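## Task

Set the plastic cup, and nothing else, onto the white saucer; the saucer must stay flat on the table and not be flipped.

## Robot and tools

Robot: two arms, left_arm and right_arm, each with a parallel two-finger gripper and a wrist camera. In the scene frame the origin sits at table height midway between the nominal bases, +x points out over the table, +z up, and left_arm is on the +y side. Calibrated bases: left_arm at (+0.014, +0.245, 0) m, quat_wxyz (+1.000, 0, 0, -0.026); right_arm at (-0.024, -0.309, 0) m, quat_wxyz (+1.000, 0, 0, +0.013). Camera names: cam_high, cam_low, cam_left_wrist, cam_right_wrist (each 896x504). Arm names do not match image sides.

Frames: each arm's end_effector_position (metres) and end_effector_quat_wxyz in results are in that arm's own base frame. Table items are described in the scene frame. Motion offsets run along the axes of that arm's current Hand target. On the gripper, fingers point along +z and open along y; end_effector_position is the point between the pads, roughly 1 cm short of the fingertips.

The 14-number row (used by both motion tools): one flat list covering both arms, left_arm first then right_arm, each as dx, dy, dz, rx, ry, rz, opening. All values lie in [-1, 1]. The six pose numbers are an offset, not a pose, measured from that arm's Hand target as it stood when the action or move began; 1.0 equals 0.6 m of travel or 180 degrees of turn, and rx, ry, rz form a single rotation vector. Opening is absolute: +1 fully open (0.094 m), -1 closed. Sending six zeros asks nothing new of an arm's pose, but its opening number is always a command, so repeat the present opening to leave a gripper alone. Each control step may only turn the gripper to within 40 degrees of its measured orientation.

execute_actions(actions, cameras): actions is a list of actions; each action is a table of 1 to 15 rows, each row one 1/30 s step, and a short table repeats its last row up to step 15 (so one action is 0.5 s). Every row of one action counts from that action's starting Hand target, and a later action starts from the new Hand target, so a repeated offset adds up. An empty actions list returns images and the scene number; otherwise images come only if cameras names them (["all"] for all, [] for none; an unknown name voids the call).

move(target, speed, blend, opening_speed, grip_force, blocking, cameras): target is one 14-number row or a list of up to 15 such rows; all rows are offsets from the same starting Hand targets, not chained. The gripper travels a straight line; all arms finish together, capped at 10 s total. speed is top path speed in m/s, 0.002 to 2.9 (default 0.25), turning at up to twice that in rad/s; one value or one per target. blend (m) rounds corners between listed targets; 0 stops at each. opening_speed (per second on the -1..+1 scale, at least 0.2) closes fingers gradually, useful on fragile items. grip_force sets per-pad force in newtons, 10 to 50, per arm or for both; it persists, and low values close slowly. blocking=false returns after about 0.5 s while motion continues. The result adds a move: line such as done, off_target, moving, held or fault, plus limits (paced = pose clipped, held = steps withheld). Paths do not avoid obstacles or the other arm.

wait(seconds 0–3600) lets time run with no new commands; it returns early if a running move ends. stop brakes a running move. zoom_image(camera, region [x0, y0, x1, y1] in pixels, at most 504x504) enlarges part of the latest image from that camera. read_manual returns licence text. finished_scene(scene 1 or 2) ends the scene for good.

Reading results: Hand target is the last commanded pose after clipping; grippers often rest a few cm off it because of friction or load, which is not proof of contact. grip_measured reports finger opening on the command scale (may read up to about 2.5 mm wide when empty, a little narrower than a squeezed hard part). grip_effort_nm is gripper motor effort, negative when closing. Joint torques and velocities are noisy; velocities shown as within noise mean the arm is still. A MOTOR HOT line appears at 75 °C; at 90 °C the arm folds and stays idle; at 100 °C it collapses. Heat builds when holding loads, reaching far, or pushing against something.

Avoid: dropping or releasing moving objects, letting the cup or saucer fall more than a few centimetres, anything leaving the table, fast impacts or hard pressing, the two arms or grippers meeting, and contact on the wrist-camera cable. Do not route a gripper close past its own base, as the elbow can whip round. Faster moves strike harder and overshoot more; to stop pushing against something, command the target back beyond the gripper. Objects can be nudged by outside disturbances, so check placement before finishing, and release by opening well above grip_measured.

Each tool is called after "Call:" by a JSON object that holds its "name" and its "arguments".

## Session

Call:
{"name": "execute_actions", "arguments": {"actions": []}}

Scene clock: 0.00 s.
left_arm: end_effector_position=(+0.3938, +0.0029, +0.1388) grip_measured=+1.000 grip_effort_nm=n/a end_effector_quat_wxyz=(+0.673, +0.007, +0.738, +0.054) | right_arm: end_effector_position=(+0.3835, +0.0071, +0.1492) grip_measured=+1.000 grip_effort_nm=n/a end_effector_quat_wxyz=(+0.684, +0.089, +0.723, -0.050)
Joint positions: left_arm=[-0.051 1.586 0.274 1.222 -0.122 0.078 0.094] | right_arm=[0.195 1.547 0.264 1.218 0.39 0.074 0.094]
Joint velocities: within noise
Joint torques (N m): no reading
Heat: left arm: 32 °C; right arm: 31 °C.
Hand target: left_arm +0.3945, +0.0030, +0.1402; +0.673, +0.006, +0.737, +0.054 | right_arm +0.3837, +0.0073, +0.1477; +0.681, +0.087, +0.725, -0.051
Tool commands: left_gripper/opening=+1.0 right_gripper/opening=+1.0

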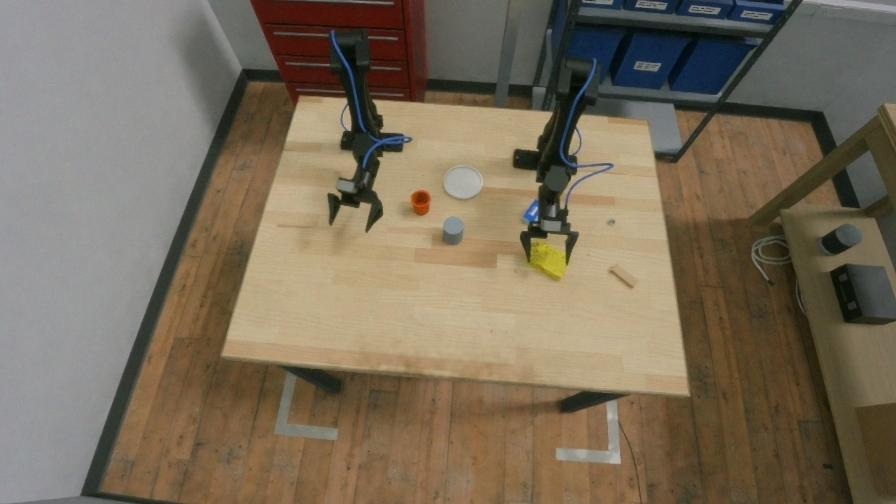

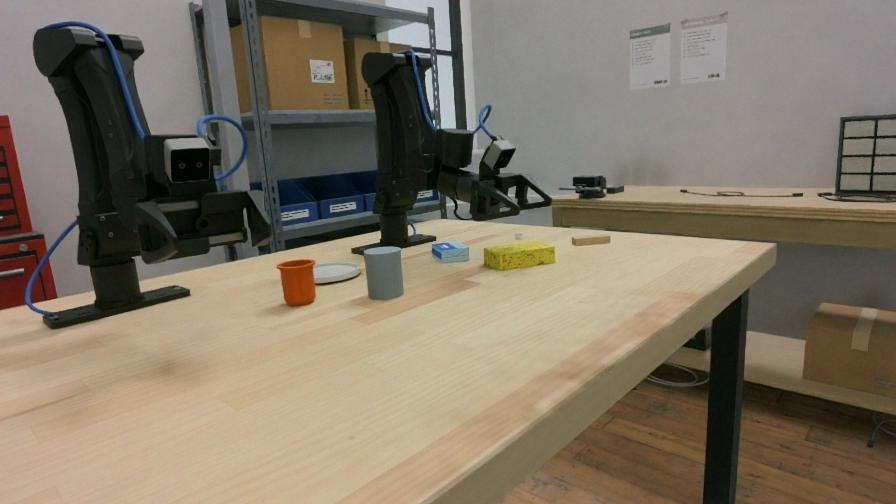

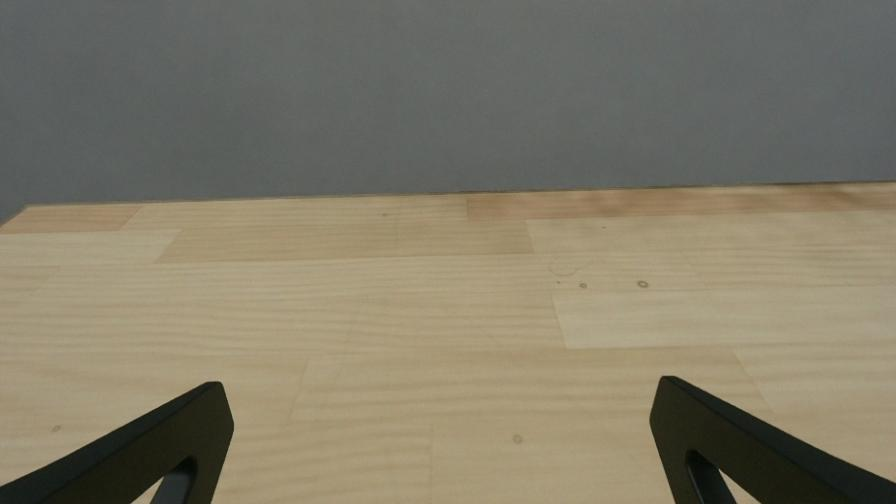

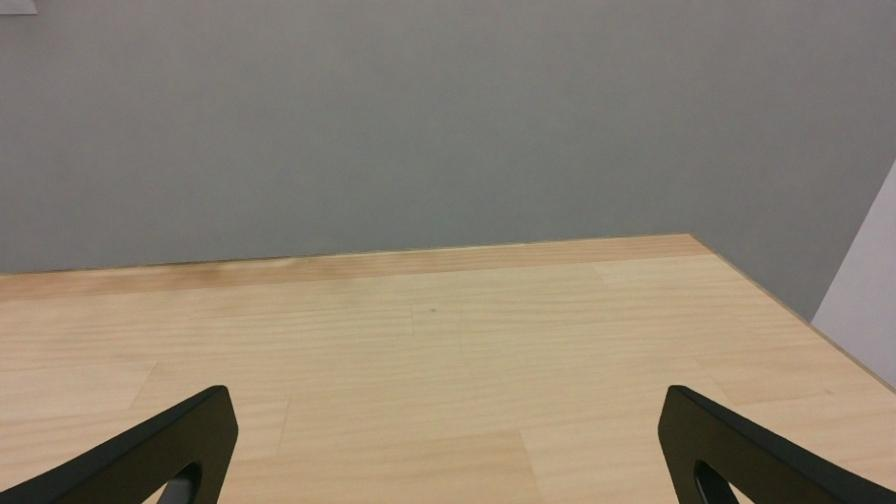

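Call:
{"name": "move", "arguments": {"target": [[0,0,0,0,0,0,1,-0.054,0.210,-0.358,-0.203,0.450,-0.239,1]], "speed": 0.4, "cameras": ["cam_high","cam_low","cam_right_wrist"]}}

Scene clock: 21.00 s.
left_arm: end_effector_position=(+0.3938, +0.0029, +0.1388) grip_measured=+1.000 grip_effort_nm=-0.04 end_effector_quat_wxyz=(+0.673, +0.007, +0.738, +0.054) | right_arm: end_effector_position=(+0.1995, +0.1664, +0.1978) grip_measured=+1.000 grip_effort_nm=-0.03 end_effector_quat_wxyz=(+0.024, -0.335, +0.942, +0.005)
Joint positions: left_arm=[-0.051 1.586 0.274 1.222 -0.122 0.078 0.094] | right_arm=[0.696 1.511 1.536 -1.547 0.007 0.012 0.094]
Joint torques (N m): left_arm=[-0.02 -4.38 5.03 2.34 0 -0.04] | right_arm=[0.4 -4.3 9.94 0.21 -0.07 -0.13]
Heat: left arm: 34 °C; right arm: 33 °C.
Hand target: left_arm +0.3945, +0.0030, +0.1402; +0.673, +0.006, +0.737, +0.054 | right_arm +0.2000, +0.1702, +0.2004; +0.000, -0.342, +0.940, +0.000
Off the commanded pose: left_arm 0.002 m, 0 deg | right_arm 0.005 m, 3 deg.
joint sent to its limit (right arm) — joint 4 (wrist pitch), lower limit. The joint targets still meet the commanded pose.
move: off_target (right_arm)

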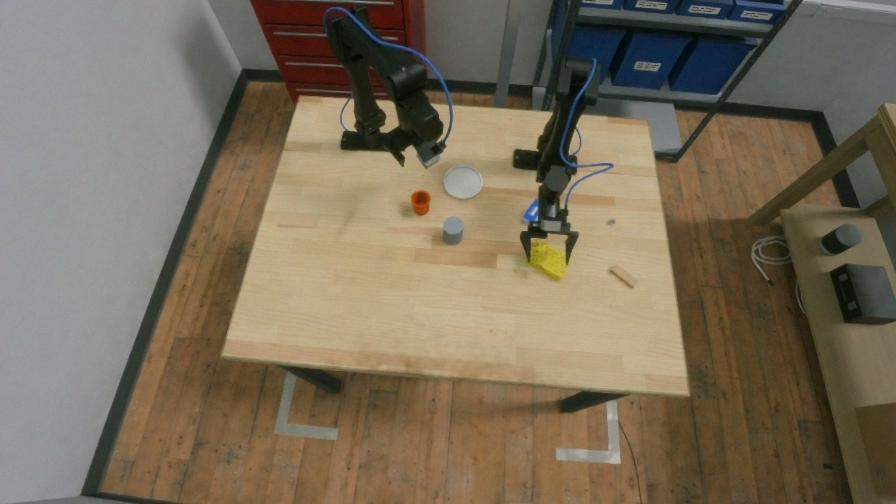

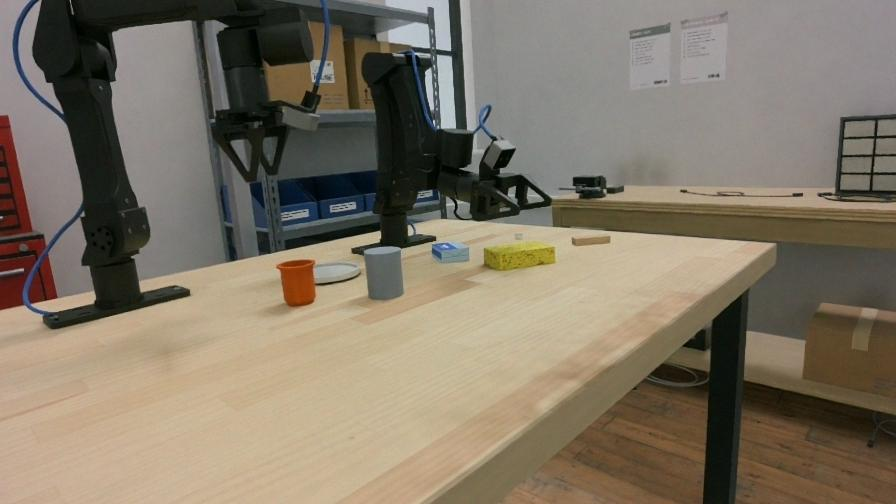

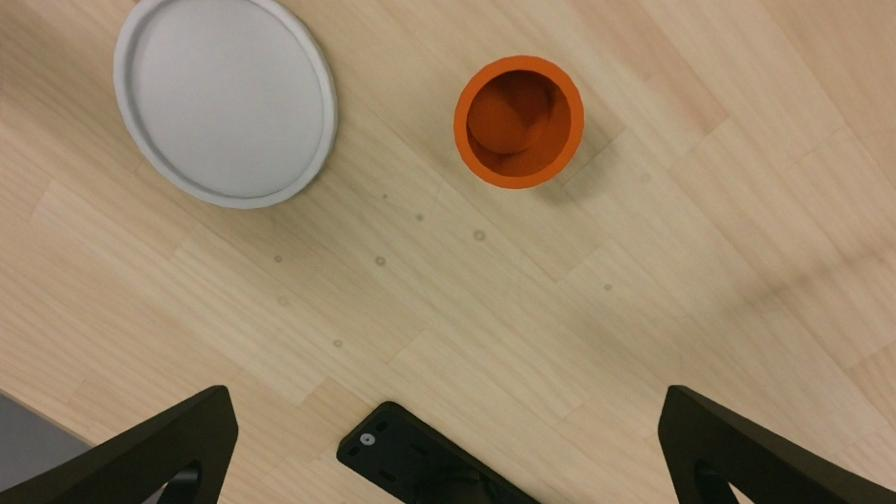

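Call:
{"name": "move", "arguments": {"target": [0,0,0,0,0,0,1,-0.0712,-0.0588,0.133,0,0,0.222,1], "cameras": ["cam_high","cam_low","cam_right_wrist"]}}

Scene clock: 44.93 s.
left_arm: end_effector_position=(+0.3938, +0.0029, +0.1388) grip_measured=+1.000 grip_effort_nm=-0.04 end_effector_quat_wxyz=(+0.673, +0.007, +0.738, +0.054) | right_arm: end_effector_position=(+0.2556, +0.1718, +0.1327) grip_measured=+1.000 grip_effort_nm=-0.03 end_effector_quat_wxyz=(+0.013, -0.009, +1.000, +0.007)
Joint positions: left_arm=[-0.051 1.586 0.274 1.222 -0.122 0.078 0.094] | right_arm=[0.59 1.68 1.448 -1.31 0.003 0.572 0.094]
Joint torques (N m): left_arm=[-0.01 -4.23 5.24 2.38 0.01 0] | right_arm=[-0.36 -6.12 5.81 0.47 -0.05 0.05]
Heat: left arm: 34 °C; right arm: 36 °C.
Hand target: left_arm +0.3945, +0.0030, +0.1402; +0.673, +0.006, +0.737, +0.054 | right_arm +0.2554, +0.1707, +0.1205; +0.000, -0.001, +1.000, +0.000
Off the commanded pose: left_arm 0.002 m, 0 deg | right_arm 0.012 m, 2 deg.
move: off_target (right_arm)

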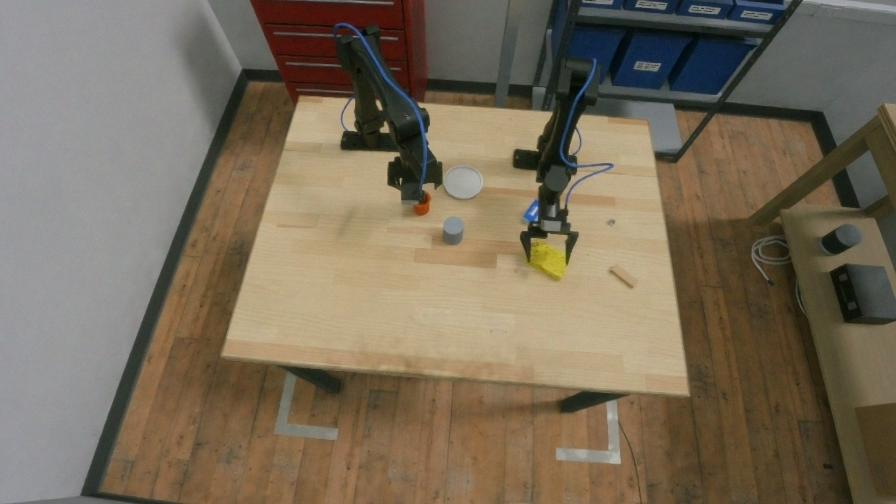

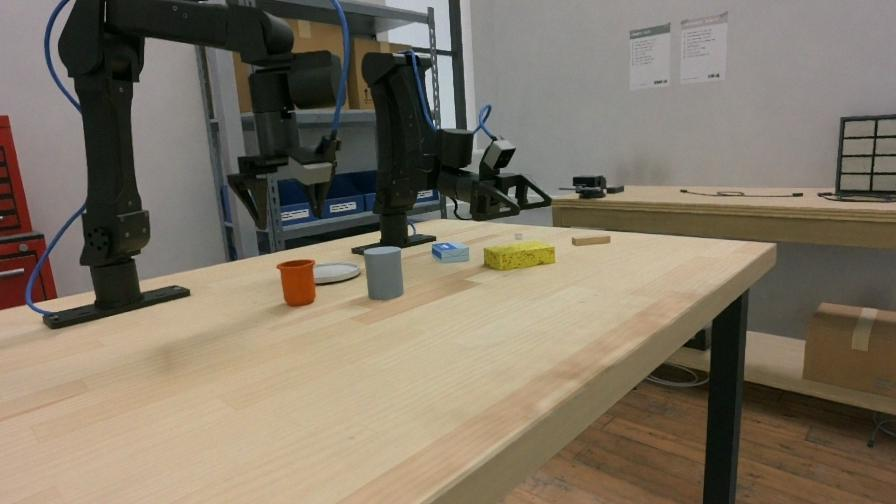

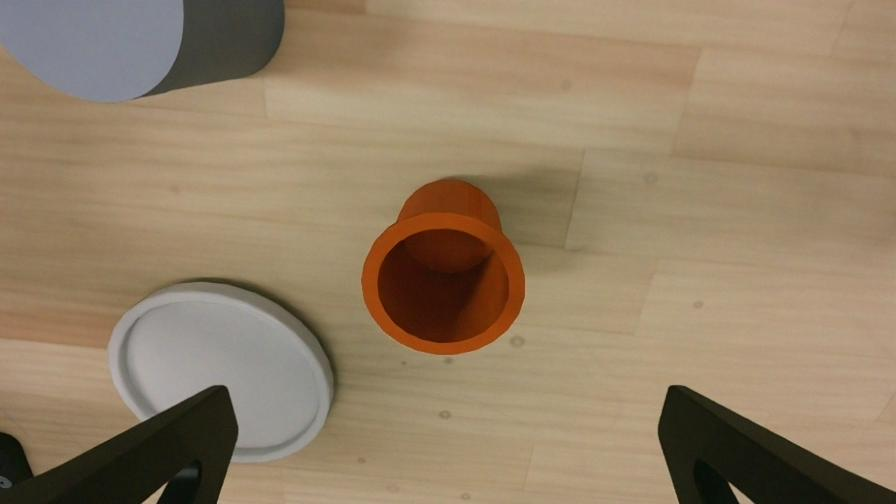

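Call:
{"name": "move", "arguments": {"target": [[0,0,0,0,0,0,1,0,0.0055,0.146,0,0,0,1],[0,0,0,0,0,0,1,0,0.0055,0.146,0,0,0,-0.2]], "speed": 0.15, "grip_force": 20, "cameras": ["cam_low","cam_right_wrist"]}}

Scene clock: 54.97 s.
left_arm: end_effector_position=(+0.3938, +0.0029, +0.1388) grip_measured=+1.000 grip_effort_nm=-0.03 end_effector_quat_wxyz=(+0.673, +0.007, +0.738, +0.054) | right_arm: end_effector_position=(+0.2590, +0.1745, +0.0449) grip_measured=+0.197 grip_effort_nm=-0.48 end_effector_quat_wxyz=(+0.011, -0.004, +1.000, +0.007)
Joint positions: left_arm=[-0.051 1.586 0.274 1.222 -0.122 0.078 0.094] | right_arm=[0.59 1.752 1.177 -0.969 0.001 0.581 0.056]
Joint torques (N m): left_arm=[0.08 -4.42 5.07 2.35 0 -0.01] | right_arm=[0.39 -6.35 5.82 0.47 -0.03 0.07]
Heat: left arm: 35 °C; right arm: 35 °C.
Hand target: left_arm +0.3945, +0.0030, +0.1402; +0.673, +0.006, +0.737, +0.054 | right_arm +0.2553, +0.1740, +0.0330; +0.000, -0.001, +1.000, +0.000
Off the commanded pose: left_arm 0.002 m, 0 deg | right_arm 0.013 m, 2 deg.
grip_force (N): 20, 20
move: off_target (right_arm); target 2's new opening was sent with right_arm's hand 0.012 m and 2 deg from that target

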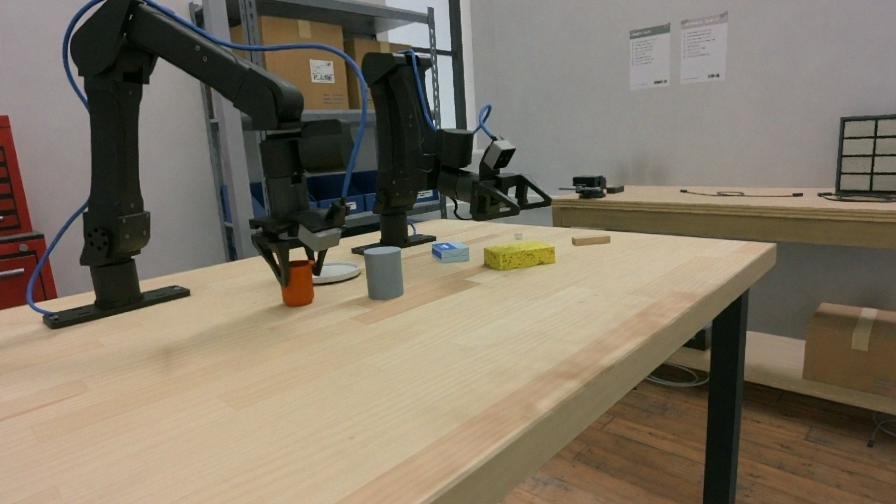

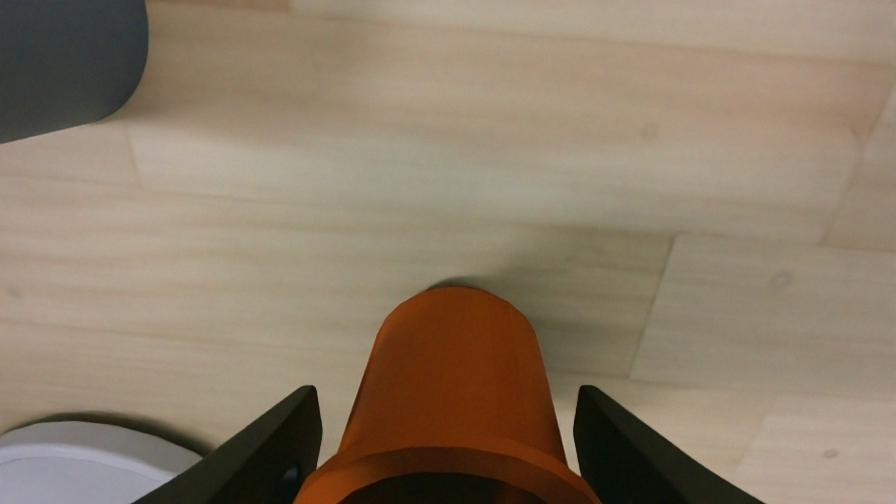

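Call:
{"name": "wait", "arguments": {"seconds": 2, "cameras": ["cam_right_wrist"]}}

Scene clock: 59.27 s.
left_arm: end_effector_position=(+0.3938, +0.0029, +0.1388) grip_measured=+1.000 grip_effort_nm=-0.03 end_effector_quat_wxyz=(+0.673, +0.007, +0.738, +0.054) | right_arm: end_effector_position=(+0.2590, +0.1745, +0.0449) grip_measured=+0.196 grip_effort_nm=-0.50 end_effector_quat_wxyz=(+0.011, -0.004, +1.000, +0.007)
Joint positions: left_arm=[-0.051 1.586 0.274 1.222 -0.122 0.078 0.094] | right_arm=[0.59 1.752 1.177 -0.969 0.001 0.581 0.056]
Joint torques (N m): left_arm=[0.17 -4.53 5.07 2.36 0.03 -0.01] | right_arm=[0.39 -6.32 5.83 0.47 -0.02 0.07]
Heat: left arm: 35 °C; right arm: 35 °C.
Hand target: left_arm +0.3945, +0.0030, +0.1402; +0.673, +0.006, +0.737, +0.054 | right_arm +0.2553, +0.1740, +0.0330; +0.000, -0.001, +1.000, +0.000
Tool commands: left_gripper/opening=+1.0 right_gripper/opening=-0.2
Off the commanded pose: left_arm 0.002 m, 0 deg | right_arm 0.013 m, 2 deg.
grip_force (N): 20, 20
wait: 2.00 s; at rest from the start

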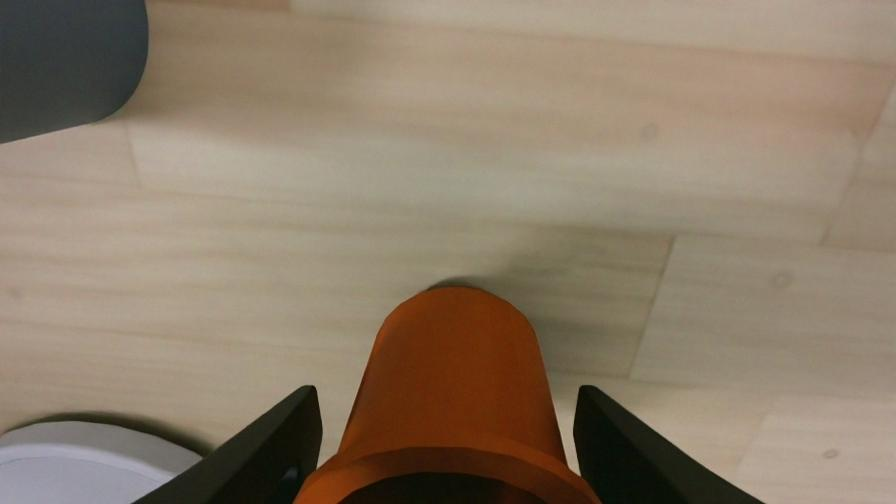

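Call:
{"name": "move", "arguments": {"target": [[0,0,0,0,0,0,1,0,0,-0.09,0,0,0,-0.2],[0,0,0,0,0,0,1,0.145,0.19,-0.09,0,0,0,-0.2]], "speed": 0.2, "blend": 0.02, "cameras": ["cam_high","cam_low","cam_right_wrist"]}}

Scene clock: 68.33 s.
left_arm: end_effector_position=(+0.3938, +0.0029, +0.1388) grip_measured=+1.000 grip_effort_nm=-0.03 end_effector_quat_wxyz=(+0.673, +0.007, +0.738, +0.054) | right_arm: end_effector_position=(+0.1643, +0.2856, +0.0886) grip_measured=+0.196 grip_effort_nm=-0.50 end_effector_quat_wxyz=(+0.000, -0.009, +1.000, +0.010)
Joint positions: left_arm=[-0.051 1.586 0.274 1.222 -0.122 0.078 0.094] | right_arm=[1.041 1.785 1.395 -1.164 -0.009 1.023 0.056]
Joint torques (N m): left_arm=[0.06 -4.48 5.04 2.37 0 0] | right_arm=[-0.16 -6.61 10.44 0.15 0.06 0.07]
Heat: left arm: 36 °C; right arm: 35 °C.
Hand target: left_arm +0.3945, +0.0030, +0.1402; +0.673, +0.006, +0.737, +0.054 | right_arm +0.1681, +0.2878, +0.0869; +0.000, -0.001, +1.000, +0.000
Off the commanded pose: left_arm 0.002 m, 0 deg | right_arm 0.005 m, 1 deg.
grip_force (N): 20, 20
move: done

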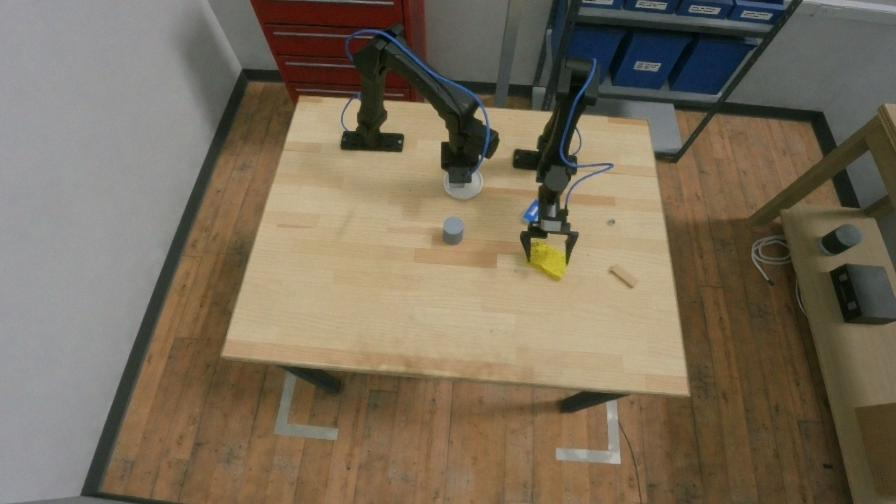

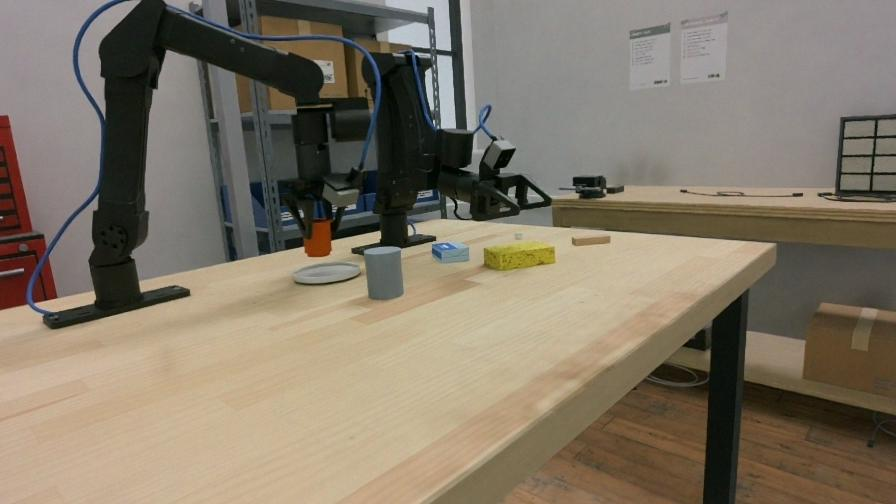

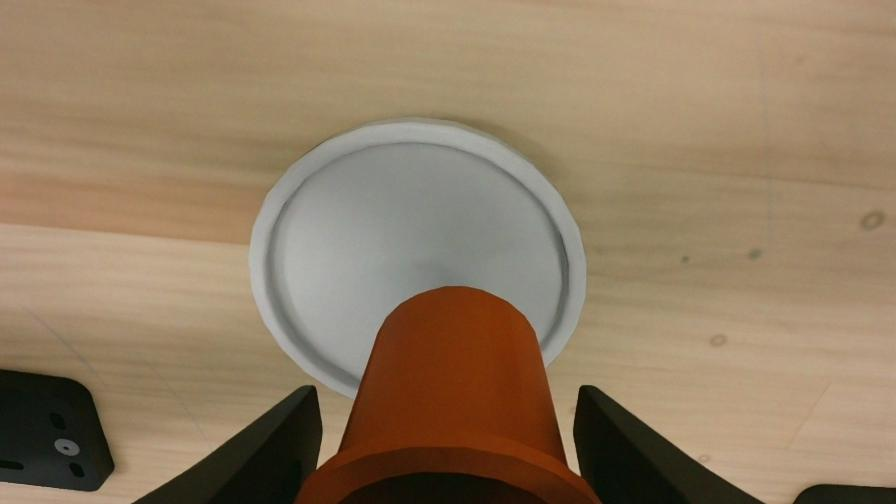

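Call:
{"name": "move", "arguments": {"target": [0,0,0,0,0,0,1,0.008,0.016,0.062,0,0,0,-0.2], "speed": 0.08, "cameras": ["cam_low","cam_right_wrist"]}}

Call:
{"name": "zoom_image", "arguments": {"camera": "cam_low", "region": [240, 170, 440, 310]}}

Scene clock: 75.17 s.
left_arm: end_effector_position=(+0.3938, +0.0029, +0.1388) grip_measured=+1.000 grip_effort_nm=-0.04 end_effector_quat_wxyz=(+0.673, +0.007, +0.738, +0.054) | right_arm: end_effector_position=(+0.1650, +0.3005, +0.0639) grip_measured=+0.196 grip_effort_nm=-0.50 end_effector_quat_wxyz=(+0.004, -0.005, +1.000, +0.017)
Joint positions: left_arm=[-0.051 1.586 0.274 1.222 -0.122 0.078 0.094] | right_arm=[1.061 1.837 1.36 -1.061 -0.009 1.051 0.056]
Joint torques (N m): left_arm=[0.06 -4.6 5.01 2.4 0.01 -0.05] | right_arm=[0.36 -7.28 5.89 0.47 0.06 0.09]
Heat: left arm: 36 °C; right arm: 36 °C.
Hand target: left_arm +0.3945, +0.0030, +0.1402; +0.673, +0.006, +0.737, +0.054 | right_arm +0.1633, +0.2974, +0.0498; +0.000, -0.001, +1.000, +0.000
Off the commanded pose: left_arm 0.002 m, 0 deg | right_arm 0.015 m, 2 deg.
grip_force (N): 20, 20
move: off_target (right_arm)

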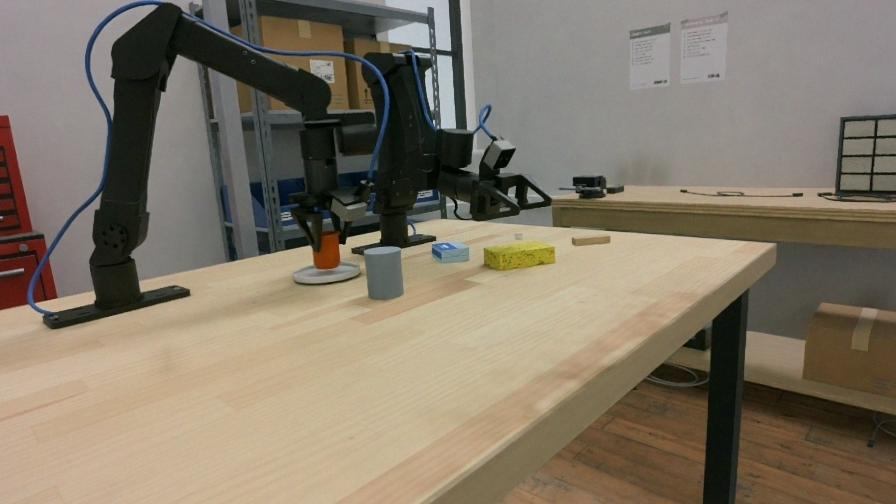

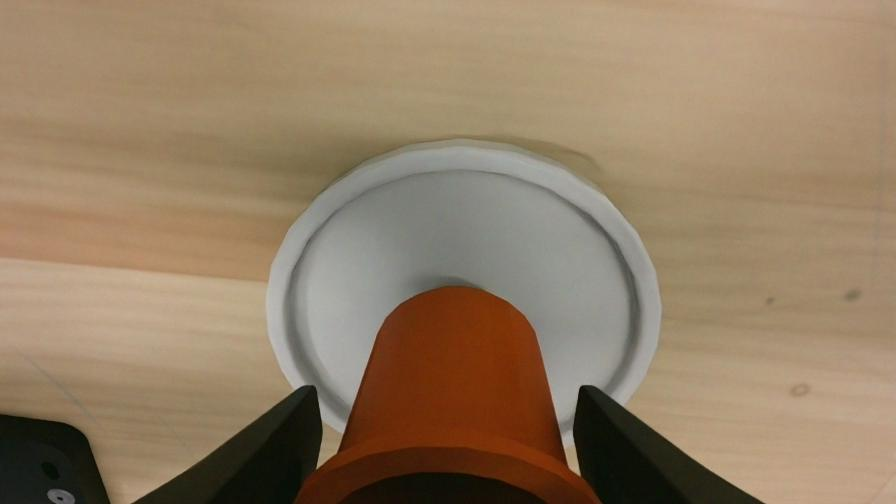

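Scaled by 2.520 from the camera's image (finer frame: 1280x720).

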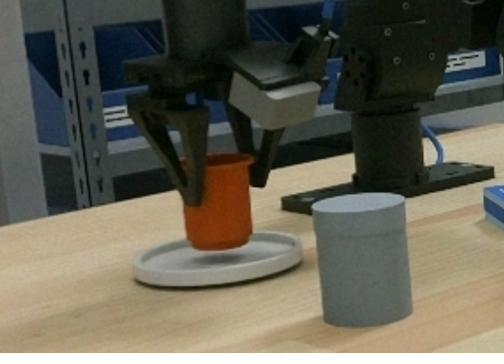

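Call:
{"name": "move", "arguments": {"target": [0,0,0,0,0,0,1,0,0,0.024,0,0,0,-0.2], "speed": 0.05, "cameras": ["cam_low","cam_right_wrist"]}}

Call:
{"name": "zoom_image", "arguments": {"camera": "cam_low", "region": [240, 170, 440, 310]}}

Scene clock: 80.10 s.
left_arm: end_effector_position=(+0.3938, +0.0029, +0.1388) grip_measured=+1.000 grip_effort_nm=-0.04 end_effector_quat_wxyz=(+0.673, +0.007, +0.738, +0.054) | right_arm: end_effector_position=(+0.1642, +0.3002, +0.0527) grip_measured=+0.196 grip_effort_nm=-0.50 end_effector_quat_wxyz=(+0.003, -0.005, +1.000, +0.017)
Joint positions: left_arm=[-0.051 1.586 0.274 1.222 -0.122 0.078 0.094] | right_arm=[1.061 1.847 1.328 -1.02 -0.011 1.051 0.056]
Joint torques (N m): left_arm=[0.05 -4.3 5.2 2.35 0.02 0] | right_arm=[0.38 -6.75 5.39 0.6 0.11 0.08]
Heat: left arm: 37 °C; right arm: 35 °C.
Hand target: left_arm +0.3945, +0.0030, +0.1402; +0.673, +0.006, +0.737, +0.054 | right_arm +0.1632, +0.2974, +0.0354; -0.001, -0.001, +1.000, +0.000
Off the commanded pose: left_arm 0.002 m, 0 deg | right_arm 0.018 m, 2 deg.
grip_force (N): 20, 20
move: off_target (right_arm)

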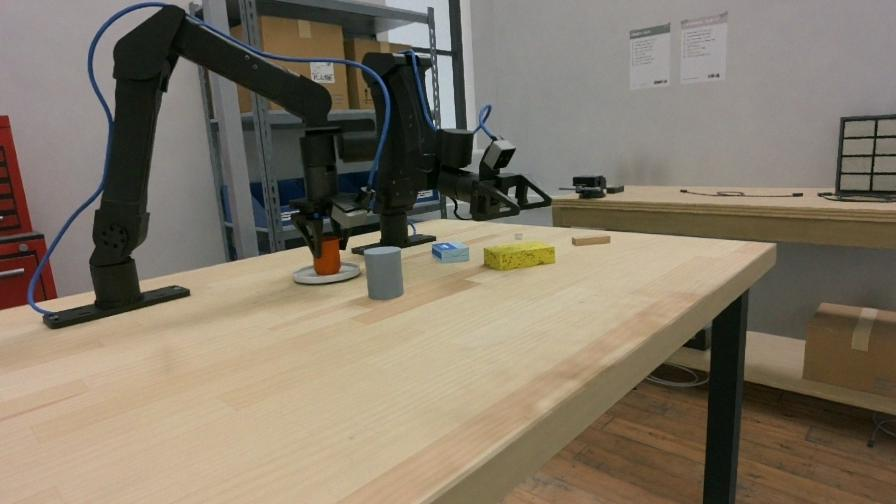

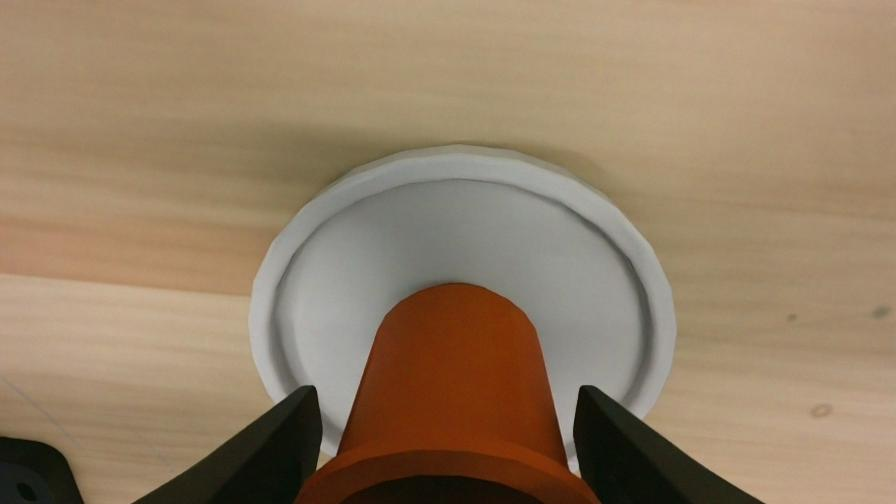

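Scaled by 2.520 from the camera's image (finer frame: 1280x720).

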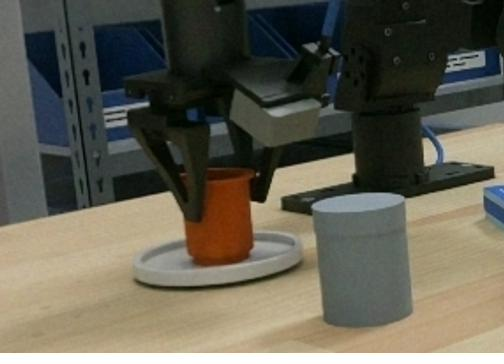

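Call:
{"name": "move", "arguments": {"target": [[0,0,0,0,0,0,1,0,0,-0.008,0,0,0,0.8],[0,0,0,0,0,0,1,0,0,-0.17,0,0,0,0.8]], "speed": 0.15, "opening_speed": 0.6, "grip_force": 50, "cameras": ["cam_low","cam_right_wrist"]}}

Scene clock: 86.67 s.
left_arm: end_effector_position=(+0.3938, +0.0029, +0.1388) grip_measured=+1.000 grip_effort_nm=-0.03 end_effector_quat_wxyz=(+0.673, +0.007, +0.738, +0.054) | right_arm: end_effector_position=(+0.1618, +0.2958, +0.1247) grip_measured=+0.798 grip_effort_nm=0.10 end_effector_quat_wxyz=(-0.011, -0.005, +1.000, -0.009)
Joint positions: left_arm=[-0.051 1.586 0.274 1.222 -0.122 0.078 0.094] | right_arm=[1.061 1.847 1.617 -1.368 -0.011 1.051 0.084]
Joint torques (N m): left_arm=[0.08 -4.3 5.07 2.37 0 0.01] | right_arm=[0.34 -11.1 10.1 0.03 0.08 0.07]
Heat: left arm: 37 °C; right arm: 35 °C.
Hand target: left_arm +0.3945, +0.0030, +0.1402; +0.673, +0.006, +0.737, +0.054 | right_arm +0.1633, +0.2974, +0.1373; +0.000, -0.001, +1.000, +0.000
Off the commanded pose: left_arm 0.002 m, 0 deg | right_arm 0.013 m, 2 deg.
move: off_target (right_arm)

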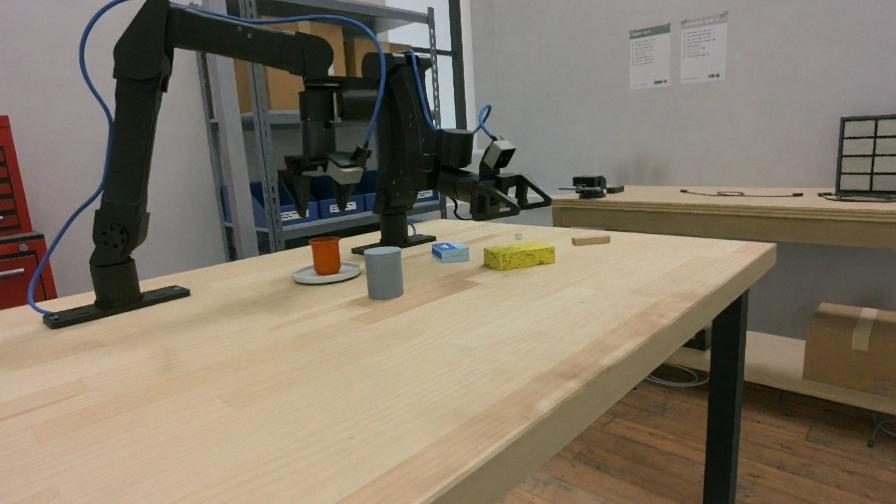

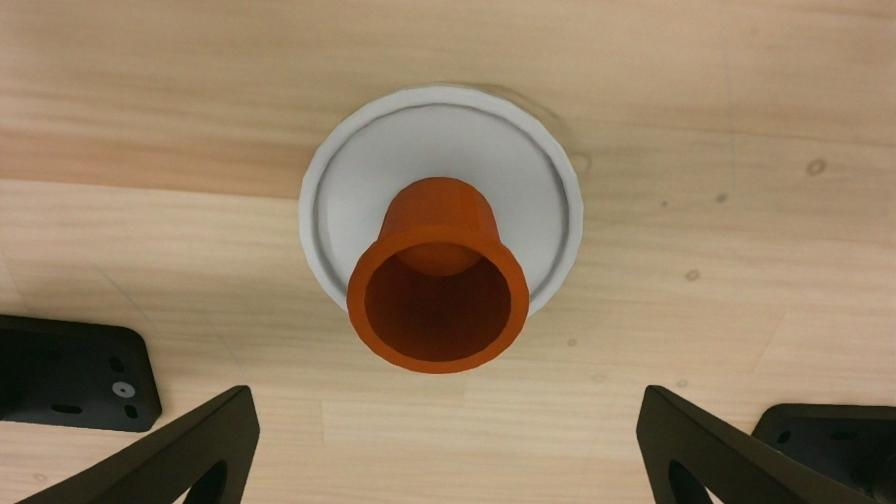

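Call:
{"name": "finished_scene", "arguments": {"scene": 1}}

The scene is finished: the task was done.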